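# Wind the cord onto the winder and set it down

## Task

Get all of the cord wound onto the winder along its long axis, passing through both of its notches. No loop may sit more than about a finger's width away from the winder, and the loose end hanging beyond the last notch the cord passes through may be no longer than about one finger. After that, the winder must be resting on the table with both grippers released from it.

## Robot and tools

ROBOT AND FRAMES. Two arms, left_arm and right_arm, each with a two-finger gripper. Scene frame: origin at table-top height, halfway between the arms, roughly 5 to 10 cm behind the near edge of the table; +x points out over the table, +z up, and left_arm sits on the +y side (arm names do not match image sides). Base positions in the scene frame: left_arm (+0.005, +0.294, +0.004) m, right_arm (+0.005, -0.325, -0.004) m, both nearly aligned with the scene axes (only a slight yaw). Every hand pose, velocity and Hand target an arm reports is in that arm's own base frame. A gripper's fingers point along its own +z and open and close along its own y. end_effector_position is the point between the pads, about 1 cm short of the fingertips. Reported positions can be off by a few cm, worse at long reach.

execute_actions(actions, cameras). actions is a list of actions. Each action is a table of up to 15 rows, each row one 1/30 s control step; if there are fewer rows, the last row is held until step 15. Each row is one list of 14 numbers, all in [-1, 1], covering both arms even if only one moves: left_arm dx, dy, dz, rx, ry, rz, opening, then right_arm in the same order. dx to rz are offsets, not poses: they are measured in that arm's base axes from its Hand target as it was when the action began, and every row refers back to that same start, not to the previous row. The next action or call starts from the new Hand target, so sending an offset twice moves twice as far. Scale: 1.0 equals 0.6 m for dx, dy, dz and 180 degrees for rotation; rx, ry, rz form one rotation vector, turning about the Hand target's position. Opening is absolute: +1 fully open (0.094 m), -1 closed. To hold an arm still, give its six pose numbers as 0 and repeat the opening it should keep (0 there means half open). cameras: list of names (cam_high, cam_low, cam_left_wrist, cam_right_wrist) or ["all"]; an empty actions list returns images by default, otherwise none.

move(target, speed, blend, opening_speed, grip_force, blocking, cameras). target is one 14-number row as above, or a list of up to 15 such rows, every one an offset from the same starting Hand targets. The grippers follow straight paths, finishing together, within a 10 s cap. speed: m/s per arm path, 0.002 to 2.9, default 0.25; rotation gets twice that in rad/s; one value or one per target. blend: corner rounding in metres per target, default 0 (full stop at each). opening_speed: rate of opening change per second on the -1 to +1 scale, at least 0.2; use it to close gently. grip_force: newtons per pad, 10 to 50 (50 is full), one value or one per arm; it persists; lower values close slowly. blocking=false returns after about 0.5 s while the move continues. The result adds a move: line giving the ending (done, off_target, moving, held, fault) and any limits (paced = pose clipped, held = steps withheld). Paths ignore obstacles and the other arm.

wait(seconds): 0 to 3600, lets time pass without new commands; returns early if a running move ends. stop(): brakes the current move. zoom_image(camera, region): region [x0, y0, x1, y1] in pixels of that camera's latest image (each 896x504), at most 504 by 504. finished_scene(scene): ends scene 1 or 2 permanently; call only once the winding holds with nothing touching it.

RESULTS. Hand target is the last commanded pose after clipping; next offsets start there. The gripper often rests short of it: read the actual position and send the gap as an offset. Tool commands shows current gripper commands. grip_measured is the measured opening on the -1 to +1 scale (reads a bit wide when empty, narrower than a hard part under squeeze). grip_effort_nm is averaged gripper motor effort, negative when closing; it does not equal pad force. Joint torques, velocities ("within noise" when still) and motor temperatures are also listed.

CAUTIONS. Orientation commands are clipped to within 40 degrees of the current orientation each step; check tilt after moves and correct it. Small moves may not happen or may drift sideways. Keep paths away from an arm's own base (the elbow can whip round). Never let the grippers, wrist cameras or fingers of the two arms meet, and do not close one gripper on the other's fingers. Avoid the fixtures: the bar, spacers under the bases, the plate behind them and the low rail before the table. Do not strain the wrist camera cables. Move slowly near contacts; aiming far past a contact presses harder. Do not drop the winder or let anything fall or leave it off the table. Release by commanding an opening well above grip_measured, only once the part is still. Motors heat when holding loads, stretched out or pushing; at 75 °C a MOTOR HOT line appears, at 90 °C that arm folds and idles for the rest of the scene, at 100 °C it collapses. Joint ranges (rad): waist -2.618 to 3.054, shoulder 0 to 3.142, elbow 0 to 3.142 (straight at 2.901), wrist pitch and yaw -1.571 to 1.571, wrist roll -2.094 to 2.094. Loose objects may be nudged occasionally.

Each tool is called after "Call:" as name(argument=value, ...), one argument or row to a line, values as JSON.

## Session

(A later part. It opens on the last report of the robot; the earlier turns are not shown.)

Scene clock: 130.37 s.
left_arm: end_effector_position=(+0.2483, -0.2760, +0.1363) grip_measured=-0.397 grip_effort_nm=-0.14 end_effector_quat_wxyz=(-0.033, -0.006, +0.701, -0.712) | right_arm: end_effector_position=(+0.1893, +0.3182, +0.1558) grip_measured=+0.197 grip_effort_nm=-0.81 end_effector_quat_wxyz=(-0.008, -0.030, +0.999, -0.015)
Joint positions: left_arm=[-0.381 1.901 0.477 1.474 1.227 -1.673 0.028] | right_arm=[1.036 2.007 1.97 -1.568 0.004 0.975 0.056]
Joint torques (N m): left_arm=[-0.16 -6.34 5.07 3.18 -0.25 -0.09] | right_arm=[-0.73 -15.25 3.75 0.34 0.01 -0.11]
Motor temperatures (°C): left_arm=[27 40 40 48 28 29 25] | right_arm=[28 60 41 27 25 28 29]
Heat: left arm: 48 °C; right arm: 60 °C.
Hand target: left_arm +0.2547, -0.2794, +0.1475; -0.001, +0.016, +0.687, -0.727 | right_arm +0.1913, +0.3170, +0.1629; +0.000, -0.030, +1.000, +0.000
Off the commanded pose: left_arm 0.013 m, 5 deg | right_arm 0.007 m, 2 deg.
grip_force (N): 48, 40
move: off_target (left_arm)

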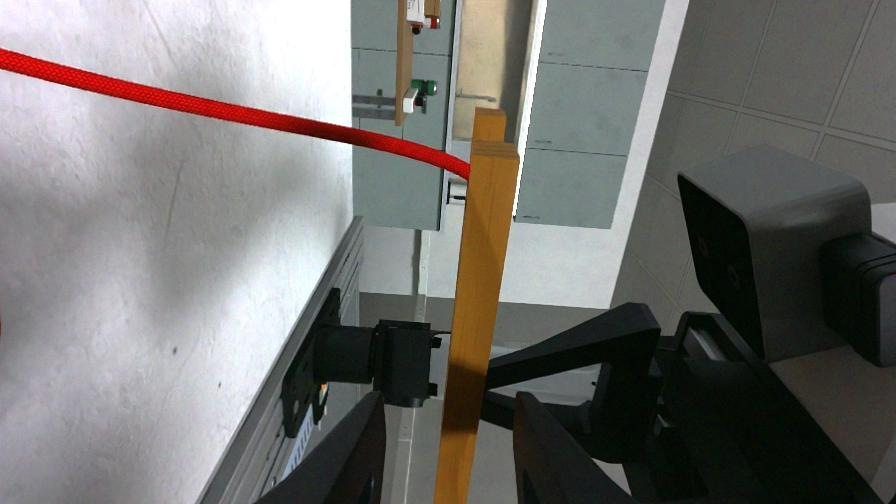

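Call:
move(
  target=[0, -0.0275, 0.0085, 0, -0.015, 0, -0.4, 0, 0, 0, 0, 0, 0, -0.1],
  speed=0.08,
  cameras=["cam_left_wrist", "cam_right_wrist"],
)

Scene clock: 140.33 s.
left_arm: end_effector_position=(+0.2482, -0.2923, +0.1442) grip_measured=-0.397 grip_effort_nm=-0.15 end_effector_quat_wxyz=(-0.015, +0.015, +0.696, -0.718) | right_arm: end_effector_position=(+0.1893, +0.3182, +0.1558) grip_measured=+0.197 grip_effort_nm=-0.81 end_effector_quat_wxyz=(-0.008, -0.030, +0.999, -0.015)
Joint positions: left_arm=[-0.434 1.901 0.508 1.474 1.178 -1.646 0.028] | right_arm=[1.036 2.007 1.97 -1.568 0.004 0.975 0.056]
Joint torques (N m): left_arm=[-0.14 -7.36 5.3 2.62 -0.29 0.2] | right_arm=[-0.73 -15.27 3.75 0.34 0.01 -0.11]
Motor temperatures (°C): left_arm=[27 40 39 49 28 29 25] | right_arm=[28 60 41 27 25 28 29]
Heat: left arm: 49 °C; right arm: 60 °C.
Hand target: left_arm +0.2547, -0.2958, +0.1526; +0.015, +0.033, +0.687, -0.726 | right_arm +0.1913, +0.3170, +0.1629; +0.000, -0.030, +1.000, +0.000
Off the commanded pose: left_arm 0.011 m, 4 deg | right_arm 0.007 m, 2 deg.
grip_force (N): 48, 40
move: off_target (left_arm)

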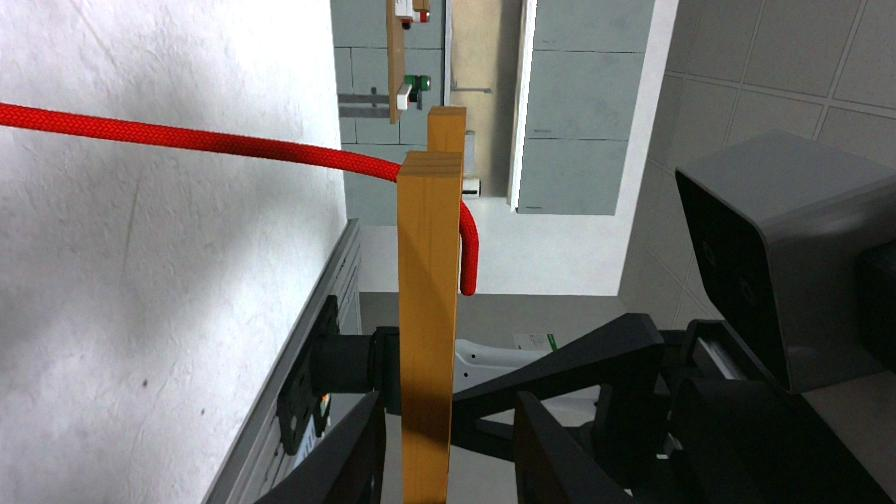

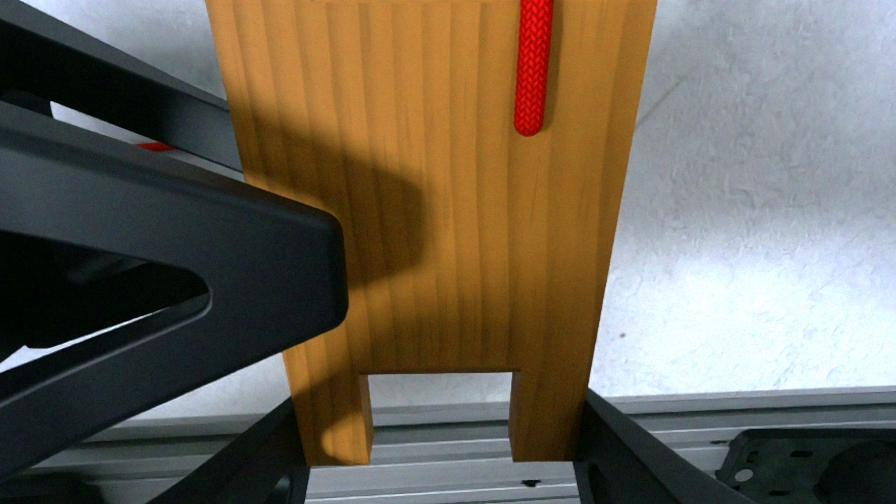

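Call:
move(
  target=[
    [0, 0.006, -0.006, 0, 0, 0, -0.4, 0, 0, 0, 0, 0, 0, -0.1],
    [0, 0.006, -0.006, 0, 0, 0, -0.98, 0, 0, 0, 0, 0, 0, -0.1],
  ],
  speed=0.08,
  cameras=["cam_left_wrist", "cam_right_wrist"],
)

Scene clock: 145.20 s.
left_arm: end_effector_position=(+0.2483, -0.2924, +0.1423) grip_measured=-0.833 grip_effort_nm=-1.01 end_effector_quat_wxyz=(-0.010, +0.020, +0.697, -0.717) | right_arm: end_effector_position=(+0.1880, +0.3208, +0.1583) grip_measured=+0.197 grip_effort_nm=-0.81 end_effector_quat_wxyz=(-0.009, -0.033, +0.999, -0.005)
Joint positions: left_arm=[-0.434 1.906 0.508 1.474 1.178 -1.625 0.008] | right_arm=[1.036 2 1.97 -1.56 -0.01 0.969 0.056]
Joint torques (N m): left_arm=[0.91 -6.76 4.71 2.83 -0.15 0.1] | right_arm=[-0.75 -14.52 3.74 0.31 0.14 -0.05]
Motor temperatures (°C): left_arm=[27 40 39 48 28 29 25] | right_arm=[28 60 41 27 25 28 29]
Heat: left arm: 48 °C; right arm: 60 °C.
Hand target: left_arm +0.2547, -0.2922, +0.1490; +0.015, +0.033, +0.687, -0.726 | right_arm +0.1913, +0.3170, +0.1629; +0.000, -0.030, +1.000, +0.000
Off the commanded pose: left_arm 0.009 m, 4 deg | right_arm 0.007 m, 1 deg.
grip_force (N): 48, 40
move: off_target (left_arm); target 2's new opening was sent with left_arm's hand 0.008 m and 4 deg from that target

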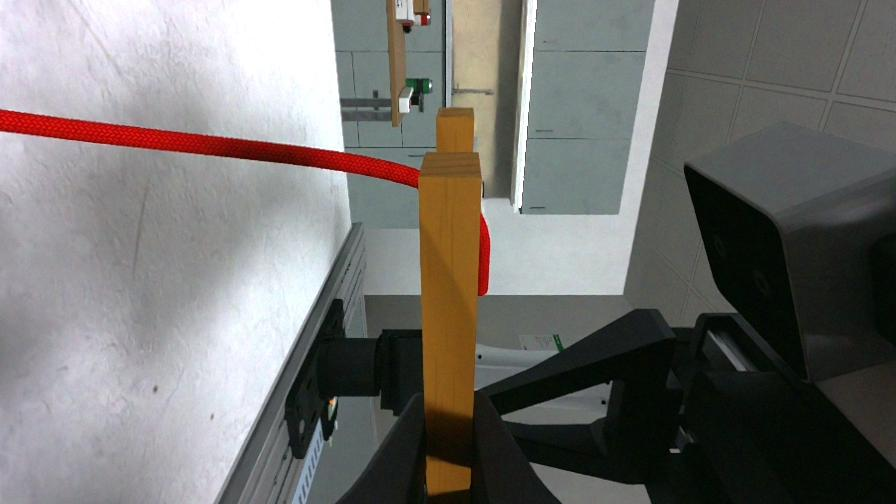

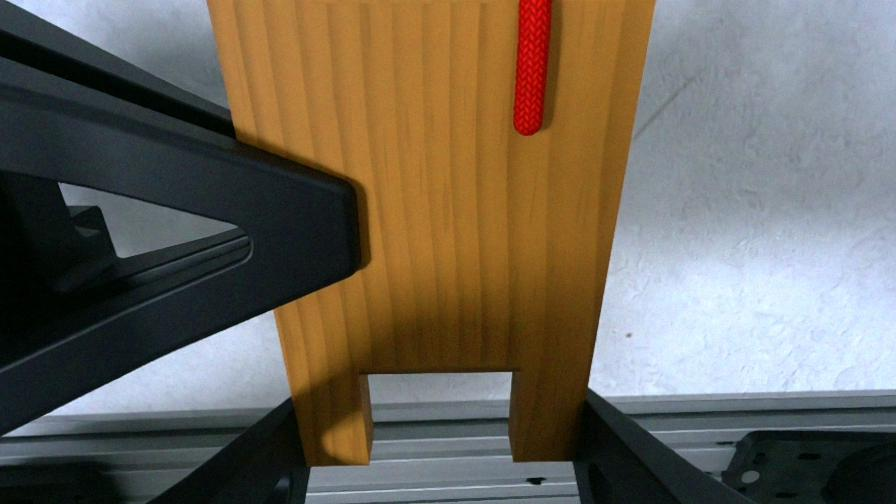

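Call:
move(
  target=[
    [0, 0, 0, 0, 0, 0, -0.98, 0, 0, 0.0005, 0, 0, 0, 0.5],
    [0, 0, 0, 0, 0, 0, -0.98, 0, 0, 0.17, 0, 0, 0, 0.5],
    [0, 0, 0, 0, 0, 0, -0.98, 0.175, -0.2733, 0.2285, 0.4826, -0.1668, -0.1954, 0.5],
    [0, 0, 0.485, 0, 0, 0, -0.98, 0.175, -0.2733, 0.2285, 0.4826, -0.1668, -0.1954, 0.5],
  ],
  speed=[0.1, 0.2, 0.5, 0.3],
  blend=[0, 0.03, 0.02, 0],
  cameras=["all"],
)

Scene clock: 165.30 s.
left_arm: end_effector_position=(+0.2614, -0.2949, +0.4208) grip_measured=-0.834 grip_effort_nm=-1.01 end_effector_quat_wxyz=(-0.006, +0.019, +0.691, -0.723) | right_arm: end_effector_position=(+0.2956, +0.1515, +0.3006) grip_measured=+0.498 grip_effort_nm=0.12 end_effector_quat_wxyz=(+0.246, +0.255, +0.666, +0.656)
Joint positions: left_arm=[-0.425 1.381 1.266 0.232 1.18 -1.66 0.008] | right_arm=[0.117 0.9 0.602 0.273 -0.73 1.561 0.07]
Joint torques (N m): left_arm=[0.05 -8.53 9.37 1.78 -0.19 0.19] | right_arm=[0.65 -2.11 4.85 2.19 0.16 0.08]
Motor temperatures (°C): left_arm=[27 41 40 47 28 29 27] | right_arm=[28 56 41 28 25 28 29]
Heat: left arm: 47 °C; right arm: 56 °C.
Hand target: left_arm +0.2547, -0.2922, +0.4400; +0.015, +0.033, +0.687, -0.726 | right_arm +0.2963, +0.1530, +0.2999; +0.251, +0.251, +0.661, +0.661
Off the commanded pose: left_arm 0.020 m, 3 deg | right_arm 0.002 m, 1 deg.
grip_force (N): 48, 40
move: off_target (left_arm)

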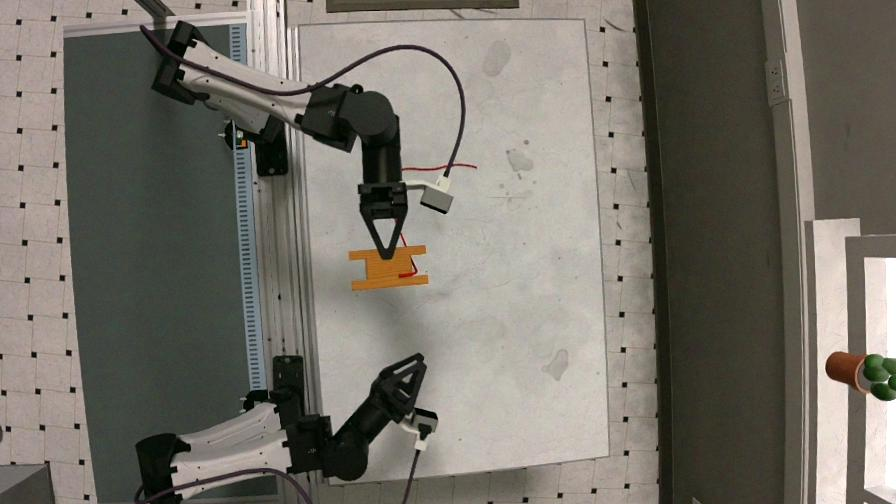

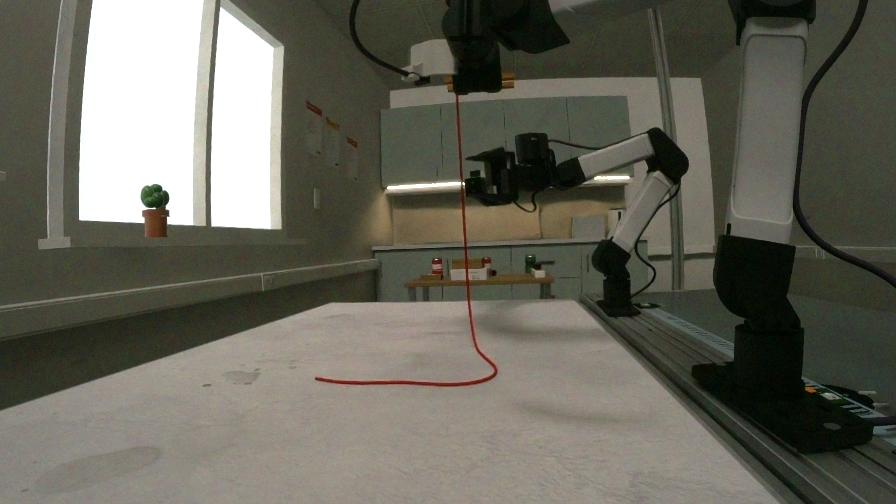

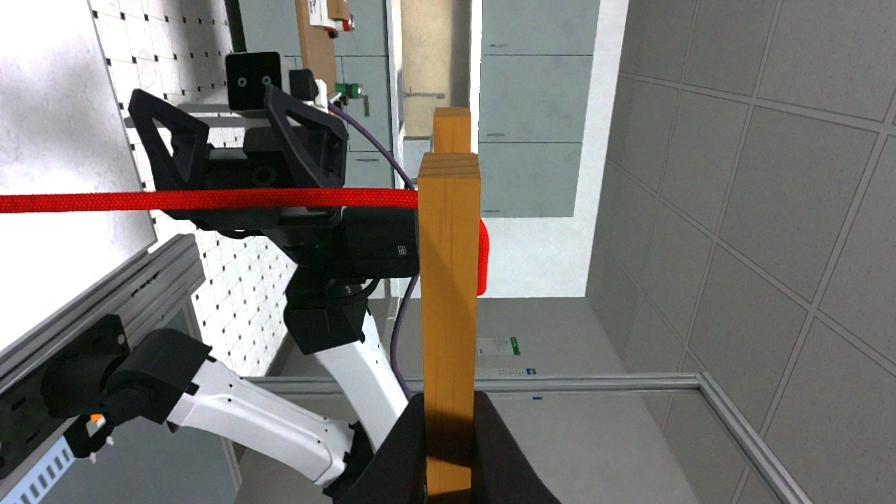

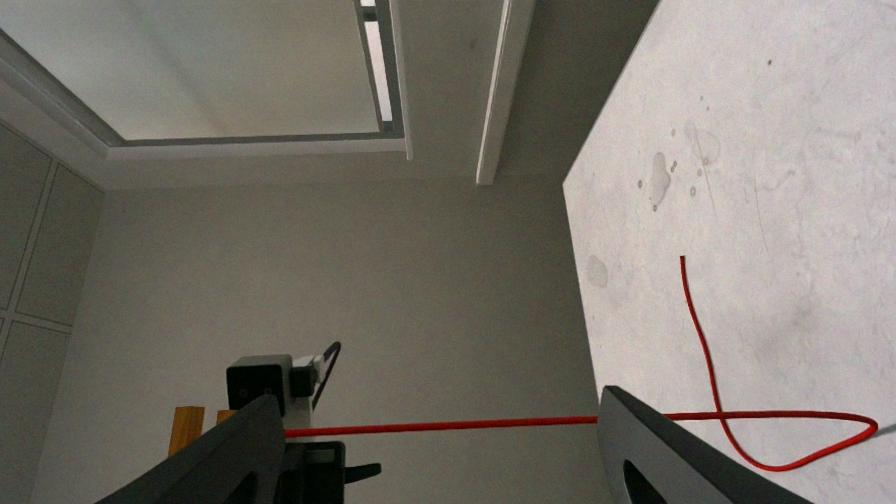

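Call:
move(
  target=[
    [0, 0, 0, 0.0007, -0.4779, 0.0133, -0.98, -0.0968, 0.1662, 0.2202, 0, 0, 0.25, -0.4],
    [0, 0, 0, -0.0261, -0.9774, 0.0266, -0.98, -0.0968, 0.1662, 0.2202, 0, 0, 0.25, -0.4],
  ],
  speed=[0.45, 0.45],
  blend=[0.05, 0],
  cameras=["all"],
)

Scene clock: 181.27 s.
left_arm: end_effector_position=(+0.2602, -0.2937, +0.4262) grip_measured=-0.834 grip_effort_nm=-1.00 end_effector_quat_wxyz=(+0.705, +0.709, +0.002, -0.019) | right_arm: end_effector_position=(+0.2394, +0.2503, +0.4269) grip_measured=-0.398 grip_effort_nm=-0.04 end_effector_quat_wxyz=(-0.022, -0.012, +0.705, +0.709)
Joint positions: left_arm=[-0.425 1.381 1.361 0.009 1.17 1.552 0.008] | right_arm=[0.3 1.263 1.258 0.031 -1.319 1.609 0.028]
Joint torques (N m): left_arm=[0.13 -7.12 9.13 1.7 -0.1 0.11] | right_arm=[0.65 -4.44 8.53 1.11 -0.09 -0.21]
Motor temperatures (°C): left_arm=[27 43 44 47 28 29 27] | right_arm=[28 50 42 30 25 28 28]
Heat: left arm: 47 °C; right arm: 50 °C.
Hand target: left_arm +0.2547, -0.2922, +0.4400; +0.707, +0.707, -0.010, -0.009 | right_arm +0.2383, +0.2527, +0.4320; -0.021, -0.021, +0.707, +0.707
Off the commanded pose: left_arm 0.015 m, 2 deg | right_arm 0.006 m, 1 deg.
grip_force (N): 48, 40
move: off_target (left_arm)

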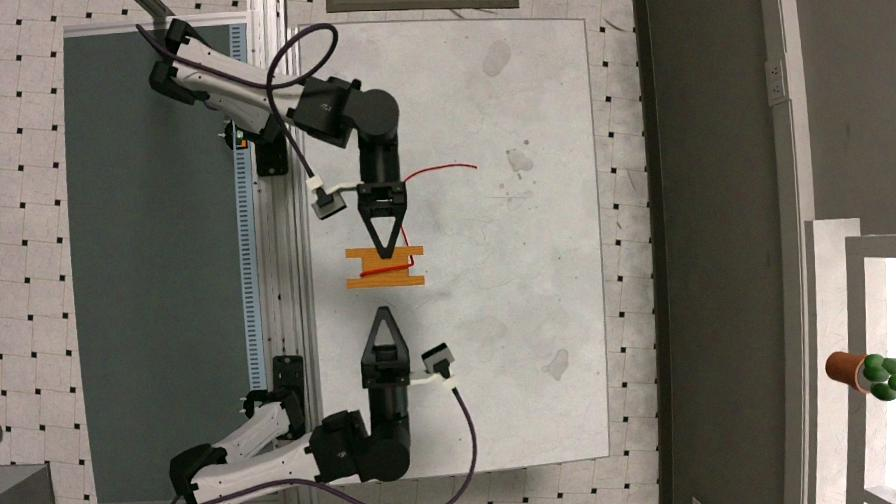

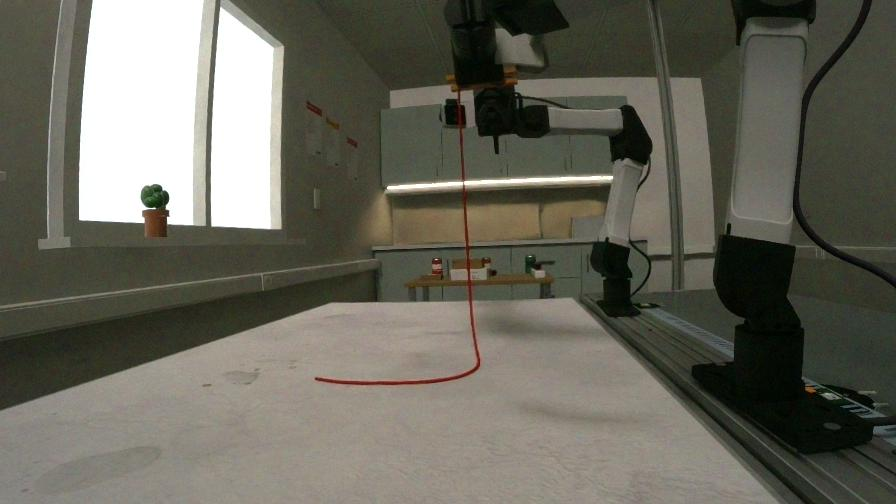

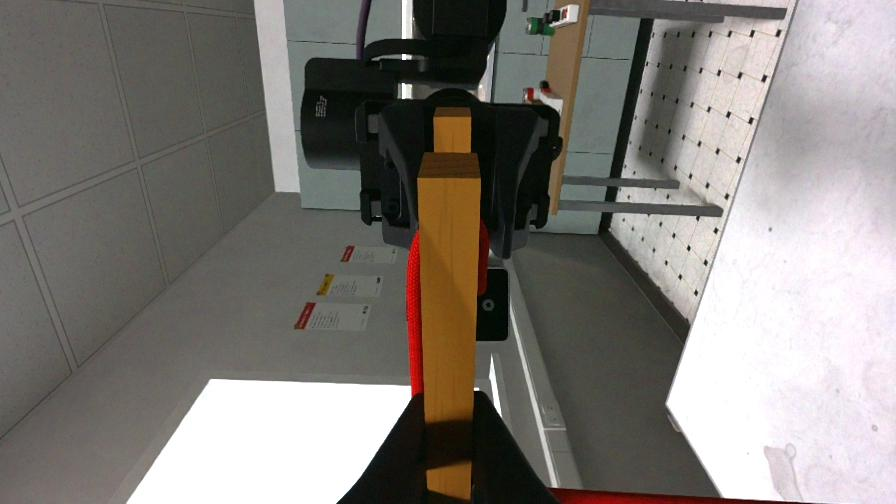

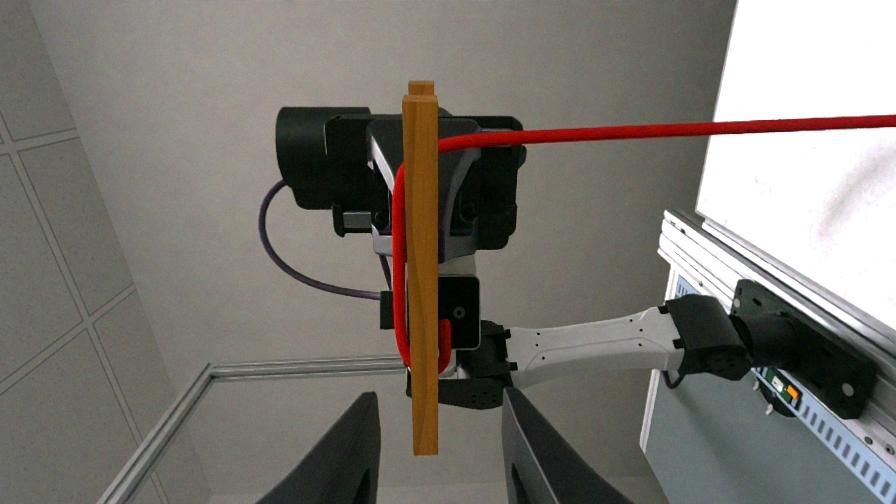

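Call:
move(
  target=[
    [0, 0, 0, 0, 0, 0, -0.98, -0.0038, 0.0632, 0.0092, 0, 0, 0, -0.4],
    [0, 0, 0, 0, 0, 0, -0.98, -0.0038, 0.0632, 0.0092, 0, 0, 0, -0.98],
  ],
  speed=[0.1, 0.1],
  grip_force=[48, 48],
  cameras=["cam_high", "cam_left_wrist", "cam_right_wrist"],
)

Call:
zoom_image(
  camera="cam_high",
  region=[330, 210, 450, 330],
)

Scene clock: 188.87 s.
left_arm: end_effector_position=(+0.2600, -0.2936, +0.4266) grip_measured=-0.834 grip_effort_nm=-1.01 end_effector_quat_wxyz=(+0.705, +0.709, -0.002, -0.015) | right_arm: end_effector_position=(+0.2330, +0.2877, +0.4328) grip_measured=-0.830 grip_effort_nm=-0.96 end_effector_quat_wxyz=(-0.030, -0.021, +0.705, +0.708)
Joint positions: left_arm=[-0.425 1.381 1.364 0.003 1.17 1.566 0.008] | right_arm=[0.435 1.311 1.319 0.008 -1.207 1.598 0.008]
Joint torques (N m): left_arm=[0.12 -7.06 9.11 1.71 -0.1 0] | right_arm=[0.61 -4.9 8.59 1.17 0.16 -0.21]
Heat: left arm: 46 °C; right arm: 49 °C.
Hand target: left_arm +0.2547, -0.2922, +0.4401; +0.707, +0.707, -0.010, -0.009 | right_arm +0.2360, +0.2906, +0.4376; -0.021, -0.021, +0.707, +0.707
Off the commanded pose: left_arm 0.015 m, 1 deg | right_arm 0.006 m, 1 deg.
grip_force (N): 48, 48
move: done

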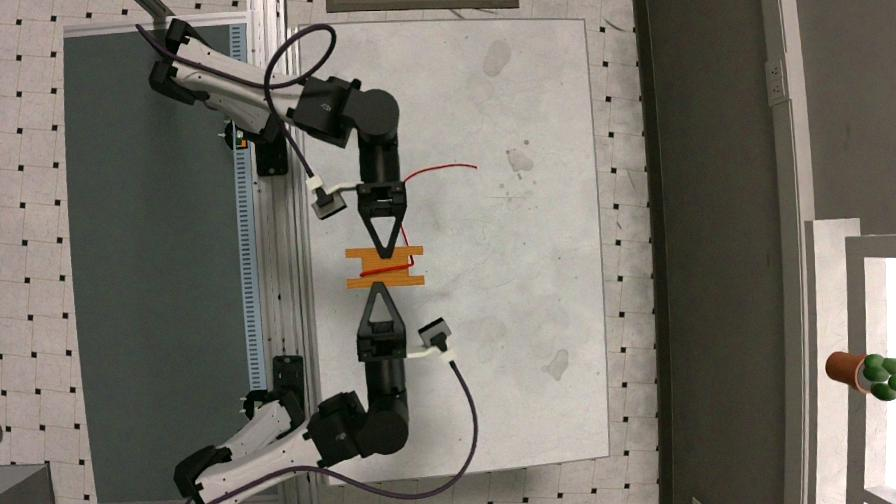

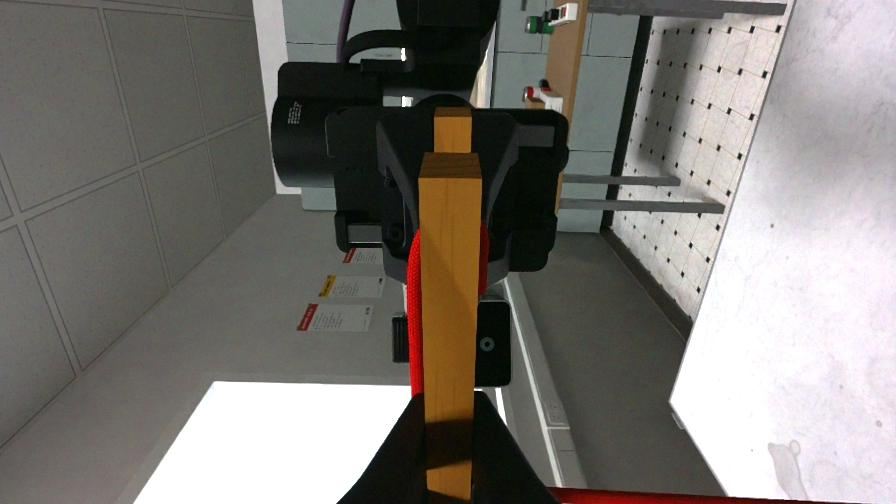

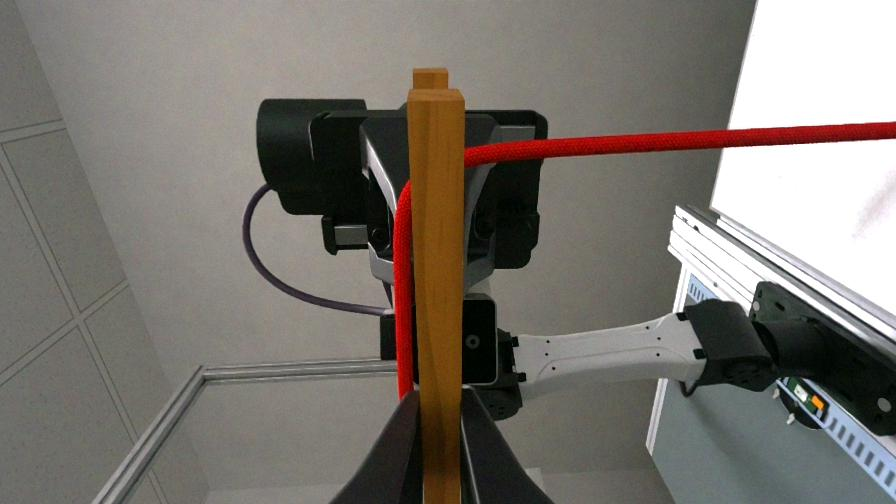

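Scaled by 4.200 from the camera's image (finer frame: 1280x720).

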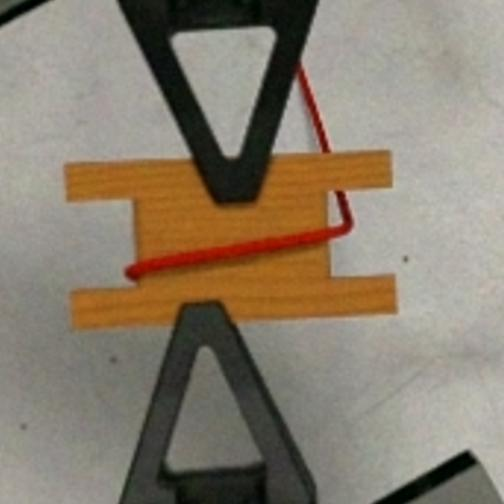

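Call:
move(
  target=[
    [0, 0.0008, 0, 0, 0, 0, -0.4, 0, 0, 0, 0, 0, 0, -0.98],
    [0.0033, 0.1167, 0, 0, 0, 0, -0.4, 0.007, -0.1165, 0, 0, 0, 0, -0.98],
    [0.0033, 0.1167, 0, 0.014, 0.5, 0, -0.4, -0.002, 0.0333, 0, 0, 0, 0, -0.98],
    [0.0033, 0.1167, 0, 0.028, 0.9996, 0, -0.4, -0.002, 0.0333, 0, 0.0518, -0.4972, -0.0218, -0.98],
    [0.0033, 0.1167, 0, 0.028, 0.9996, 0, -0.4, -0.002, 0.0333, 0, 0.06, -0.997, -0.0436, -0.98],
  ],
  speed=[0.1, 0.3, 0.55, 0.55, 0.5],
  blend=[0, 0.02, 0.05, 0.05, 0],
  cameras=["all"],
)

Call:
zoom_image(
  camera="cam_high",
  region=[330, 200, 450, 320],
)

Scene clock: 217.07 s.
left_arm: end_effector_position=(+0.2603, -0.2237, +0.4347) grip_measured=-0.402 grip_effort_nm=0.12 end_effector_quat_wxyz=(-0.030, -0.003, +0.714, -0.699) | right_arm: end_effector_position=(+0.2346, +0.3093, +0.4330) grip_measured=-0.830 grip_effort_nm=-0.96 end_effector_quat_wxyz=(+0.738, -0.674, -0.021, +0.024)
Joint positions: left_arm=[-0.185 1.335 1.409 -0.209 1.423 -1.484 0.028] | right_arm=[0.507 1.335 1.222 0.32 -1.119 -1.382 0.008]
Joint torques (N m): left_arm=[0.61 -7.47 4.88 2.64 -0.08 -0.09] | right_arm=[0.36 -6.16 7.86 1.06 0.18 -0.05]
Motor temperatures (°C): left_arm=[27 43 45 46 28 29 27] | right_arm=[28 45 45 30 25 28 29]
Heat: left arm: 46 °C; right arm: 45 °C.
Hand target: left_arm +0.2567, -0.2222, +0.4400; -0.010, +0.010, +0.707, -0.707 | right_arm +0.2347, +0.3106, +0.4377; +0.737, -0.675, -0.020, +0.022
Off the commanded pose: left_arm 0.007 m, 3 deg | right_arm 0.005 m, 0 deg.
grip_force (N): 48, 48
move: off_target (left_arm)

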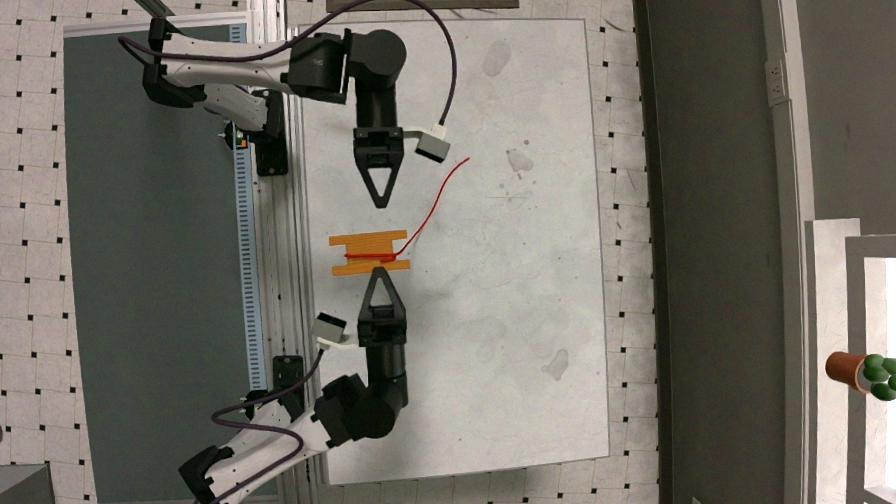

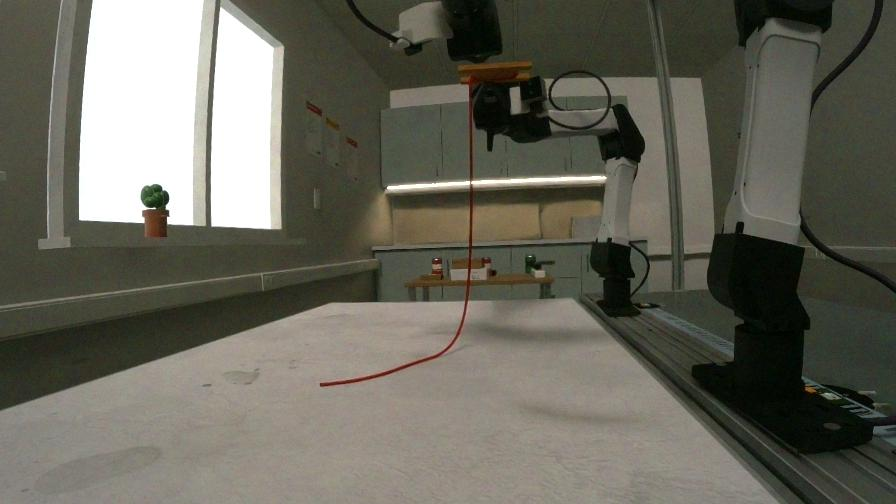

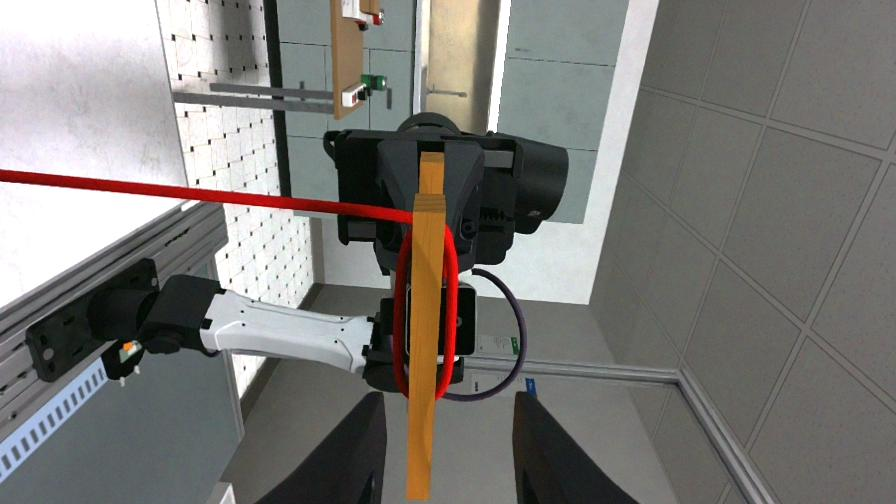

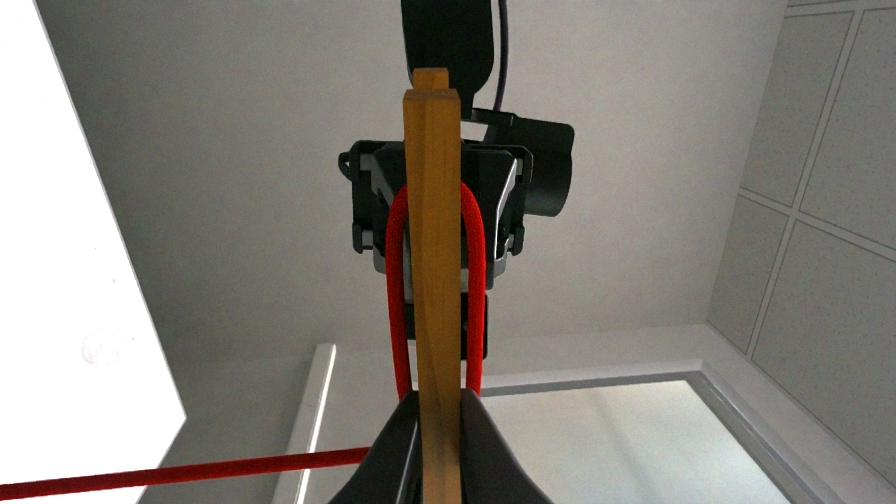

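Scaled by 4.200 from the camera's image (finer frame: 1280x720).

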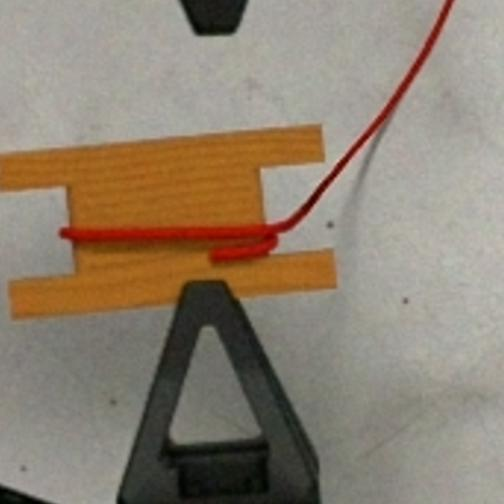

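Call:
move(
  target=[-0.03, -0.03, -0.0217, -0.006, -0.015, 0, -0.4, 0, 0, 0, -0.0277, 0.0017, 0, -0.98],
  speed=0.12,
  cameras=["cam_high", "cam_left_wrist"],
)

Call:
zoom_image(
  camera="cam_high",
  region=[320, 200, 440, 320],
)

Scene clock: 224.40 s.
left_arm: end_effector_position=(+0.2433, -0.2400, +0.4215) grip_measured=-0.402 grip_effort_nm=0.12 end_effector_quat_wxyz=(-0.011, +0.012, +0.709, -0.705) | right_arm: end_effector_position=(+0.2365, +0.3092, +0.4323) grip_measured=-0.830 grip_effort_nm=-0.96 end_effector_quat_wxyz=(+0.709, -0.705, -0.011, +0.020)
Joint positions: left_arm=[-0.259 1.256 1.253 -0.015 1.344 -1.551 0.028] | right_arm=[0.507 1.341 1.34 0.015 -1.107 -1.546 0.008]
Joint torques (N m): left_arm=[-0.16 -6.74 5 2.7 -0.2 -0.09] | right_arm=[0.2 -5.3 8.65 1.13 -0.06 -0.05]
Heat: left arm: 47 °C; right arm: 47 °C.
Hand target: left_arm +0.2386, -0.2402, +0.4270; +0.007, +0.027, +0.700, -0.713 | right_arm +0.2348, +0.3107, +0.4375; +0.707, -0.707, -0.017, +0.025
Off the commanded pose: left_arm 0.007 m, 3 deg | right_arm 0.006 m, 1 deg.
grip_force (N): 48, 48
move: off_target (left_arm)

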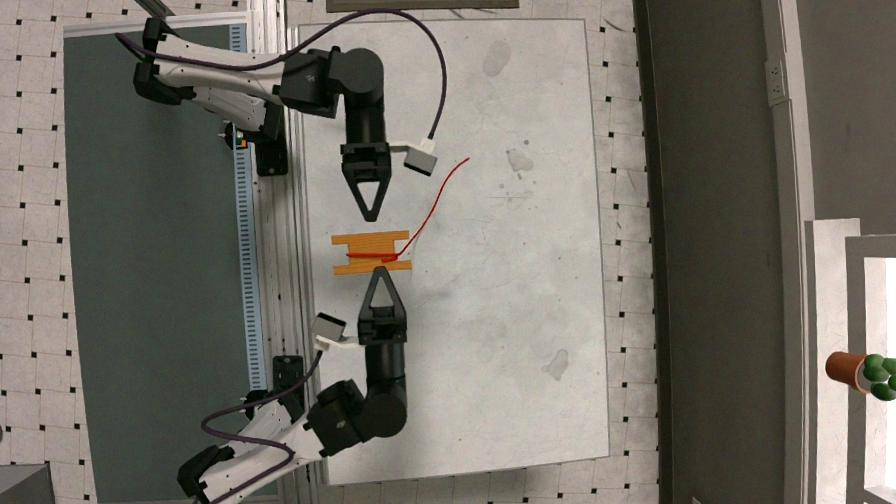

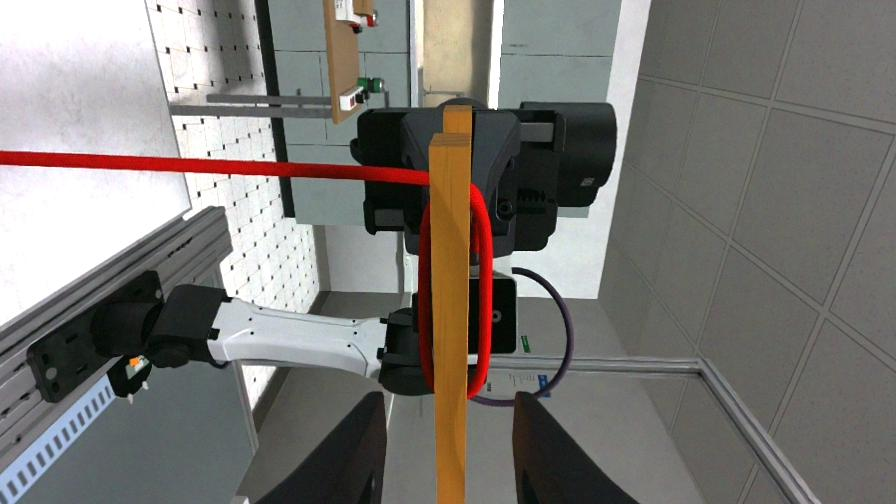

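Scaled by 4.200 from the camera's image (finer frame: 1280x720).

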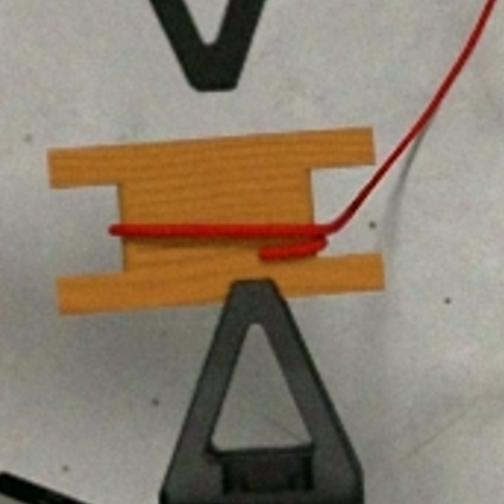

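Call:
move(
  target=[
    [-0.0013, -0.045, 0, 0, 0, 0, -0.4, 0, 0, 0, 0, 0, 0, -0.98],
    [-0.0013, -0.045, 0, 0, 0, 0, -0.98, 0, 0, 0, 0, 0, 0, -0.98],
  ],
  speed=[0.1, 0.1],
  cameras=["cam_high", "cam_left_wrist"],
)

Call:
zoom_image(
  camera="cam_high",
  region=[320, 200, 440, 320],
)

Scene clock: 234.10 s.
left_arm: end_effector_position=(+0.2356, -0.2649, +0.4243) grip_measured=-0.838 grip_effort_nm=-1.01 end_effector_quat_wxyz=(-0.006, +0.016, +0.706, -0.708) | right_arm: end_effector_position=(+0.2362, +0.3091, +0.4341) grip_measured=-0.830 grip_effort_nm=-0.96 end_effector_quat_wxyz=(+0.710, -0.704, -0.014, +0.017)
Joint positions: left_arm=[-0.361 1.256 1.253 0.009 1.241 -1.562 0.008] | right_arm=[0.507 1.341 1.345 0.014 -1.107 -1.551 0.008]
Joint torques (N m): left_arm=[-0.17 -4.41 5.83 2.8 -0.22 -0.06] | right_arm=[0.23 -5.24 8.35 1.13 -0.05 -0.01]
Heat: left arm: 50 °C; right arm: 49 °C.
Hand target: left_arm +0.2378, -0.2672, +0.4270; +0.007, +0.027, +0.700, -0.713 | right_arm +0.2348, +0.3107, +0.4376; +0.707, -0.707, -0.017, +0.025
Off the commanded pose: left_arm 0.004 m, 2 deg | right_arm 0.004 m, 1 deg.
grip_force (N): 48, 48
move: done

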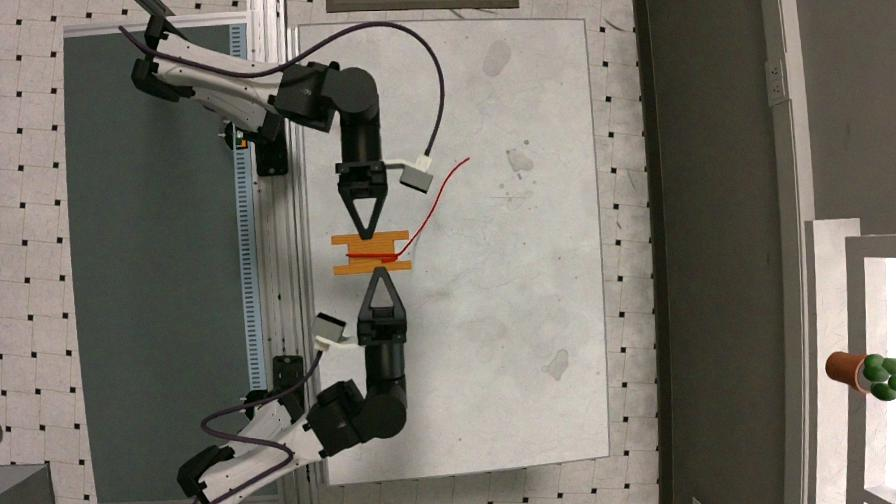

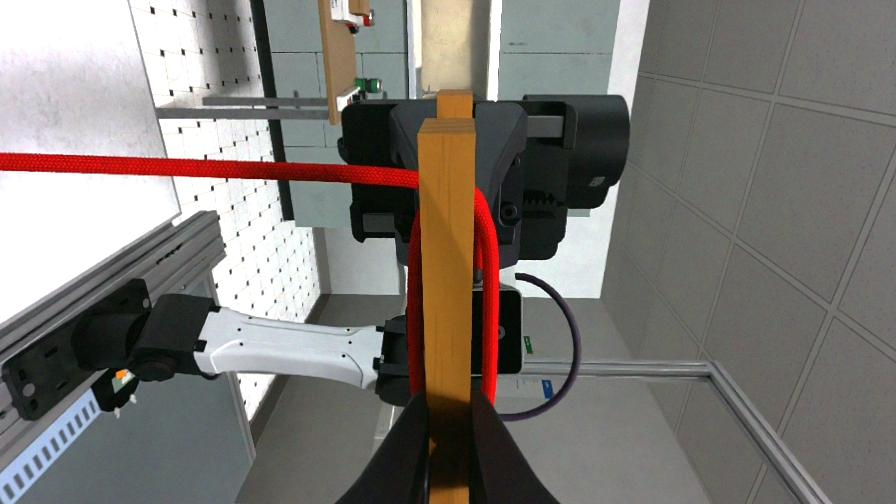

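Scaled by 4.200 from the camera's image (finer frame: 1280x720).

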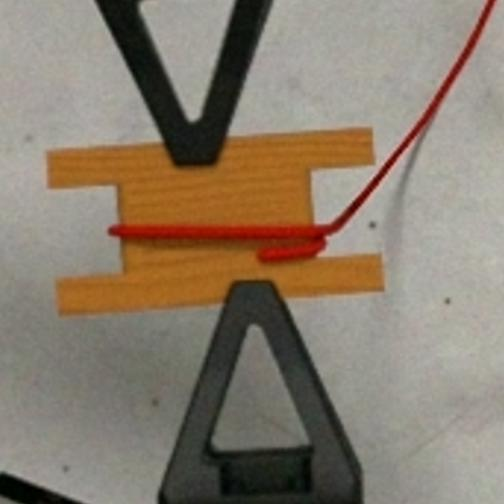

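Call:
move(
  target=[
    [0, 0, 0, 0, 0, 0, -0.98, 0, -0.0008, 0, 0, 0, 0, -0.4],
    [0, 0, 0, 0, 0, 0, -0.98, 0.006, -0.0998, 0, 0, 0, 0, -0.4],
    [0, 0, 0, -0.0093, -0.4847, 0.005, -0.98, -0.0372, -0.1025, 0, -0.03, 0.499, 0, -0.4],
    [0, 0, 0, -0.0278, -0.9835, 0.0087, -0.98, -0.0372, -0.1025, 0, -0.06, 0.998, 0, -0.4],
  ],
  speed=[0.1, 0.3, 0.5, 0.5],
  blend=[0, 0.02, 0.05, 0],
  cameras=["all"],
)

Call:
zoom_image(
  camera="cam_high",
  region=[320, 200, 440, 320],
)

Scene clock: 243.10 s.
left_arm: end_effector_position=(+0.2372, -0.2653, +0.4199) grip_measured=-0.838 grip_effort_nm=-1.00 end_effector_quat_wxyz=(+0.708, +0.706, -0.005, -0.015) | right_arm: end_effector_position=(+0.2171, +0.2480, +0.4353) grip_measured=-0.402 grip_effort_nm=0.12 end_effector_quat_wxyz=(-0.033, -0.006, +0.713, +0.700)
Joint positions: left_arm=[-0.361 1.256 1.232 0.035 1.238 1.547 0.008] | right_arm=[0.317 1.209 1.304 -0.163 -1.308 1.545 0.028]
Joint torques (N m): left_arm=[-0.17 -4.05 9.07 1.64 -0.18 0.1] | right_arm=[0.73 -6.28 4.4 1.84 0.06 0.09]
Heat: left arm: 50 °C; right arm: 49 °C.
Hand target: left_arm +0.2378, -0.2672, +0.4270; +0.707, +0.707, -0.009, -0.011 | right_arm +0.2125, +0.2491, +0.4376; -0.025, -0.018, +0.707, +0.707
Off the commanded pose: left_arm 0.007 m, 1 deg | right_arm 0.005 m, 2 deg.
grip_force (N): 48, 48
move: done

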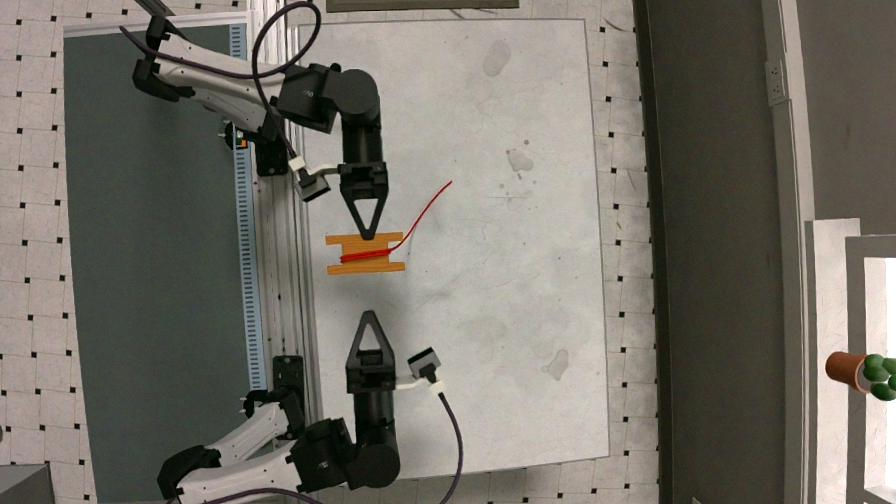

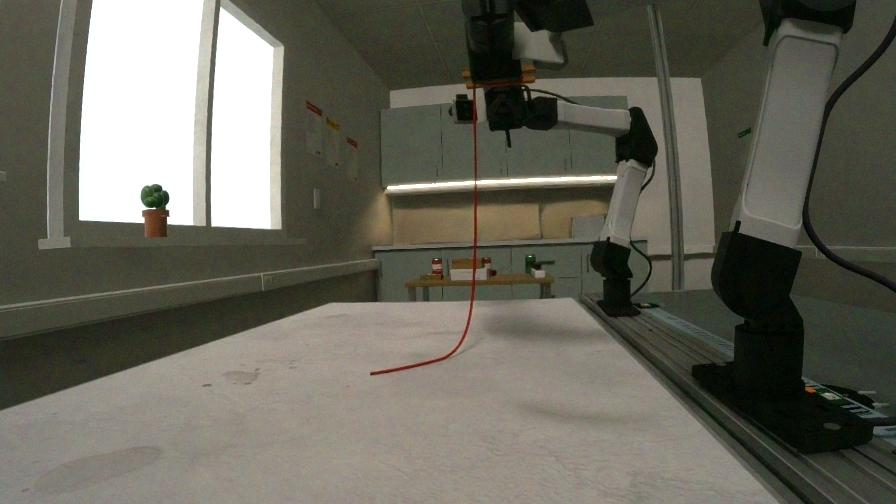

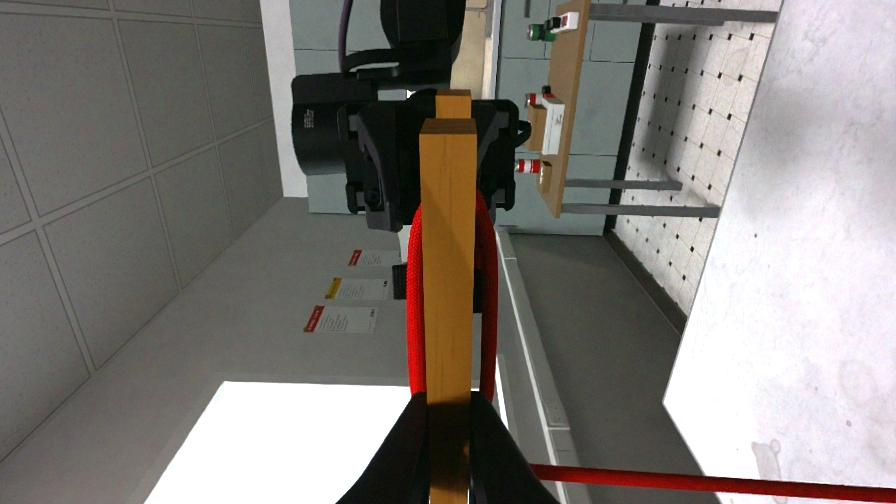

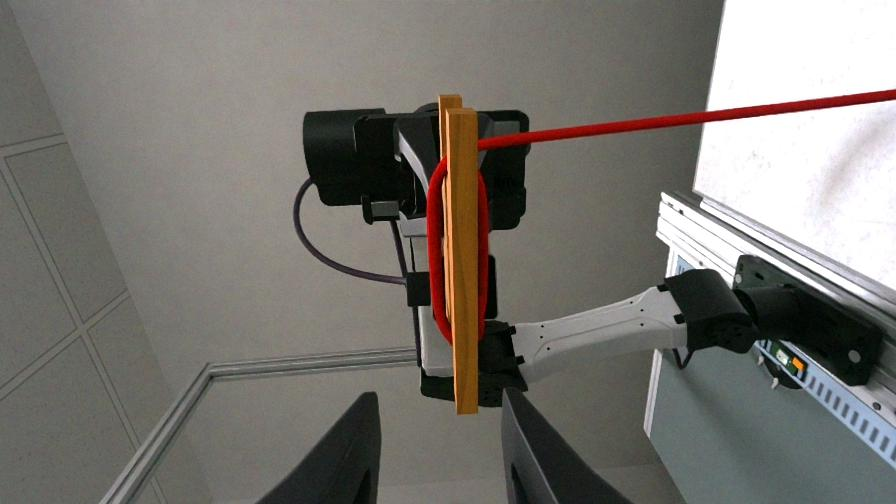

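Scaled by 4.200 from the camera's image (finer frame: 1280x720).

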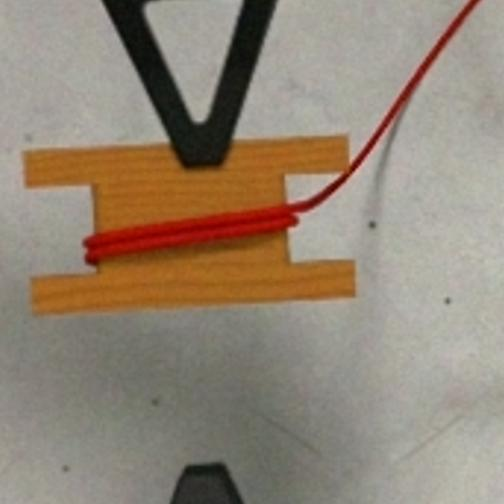

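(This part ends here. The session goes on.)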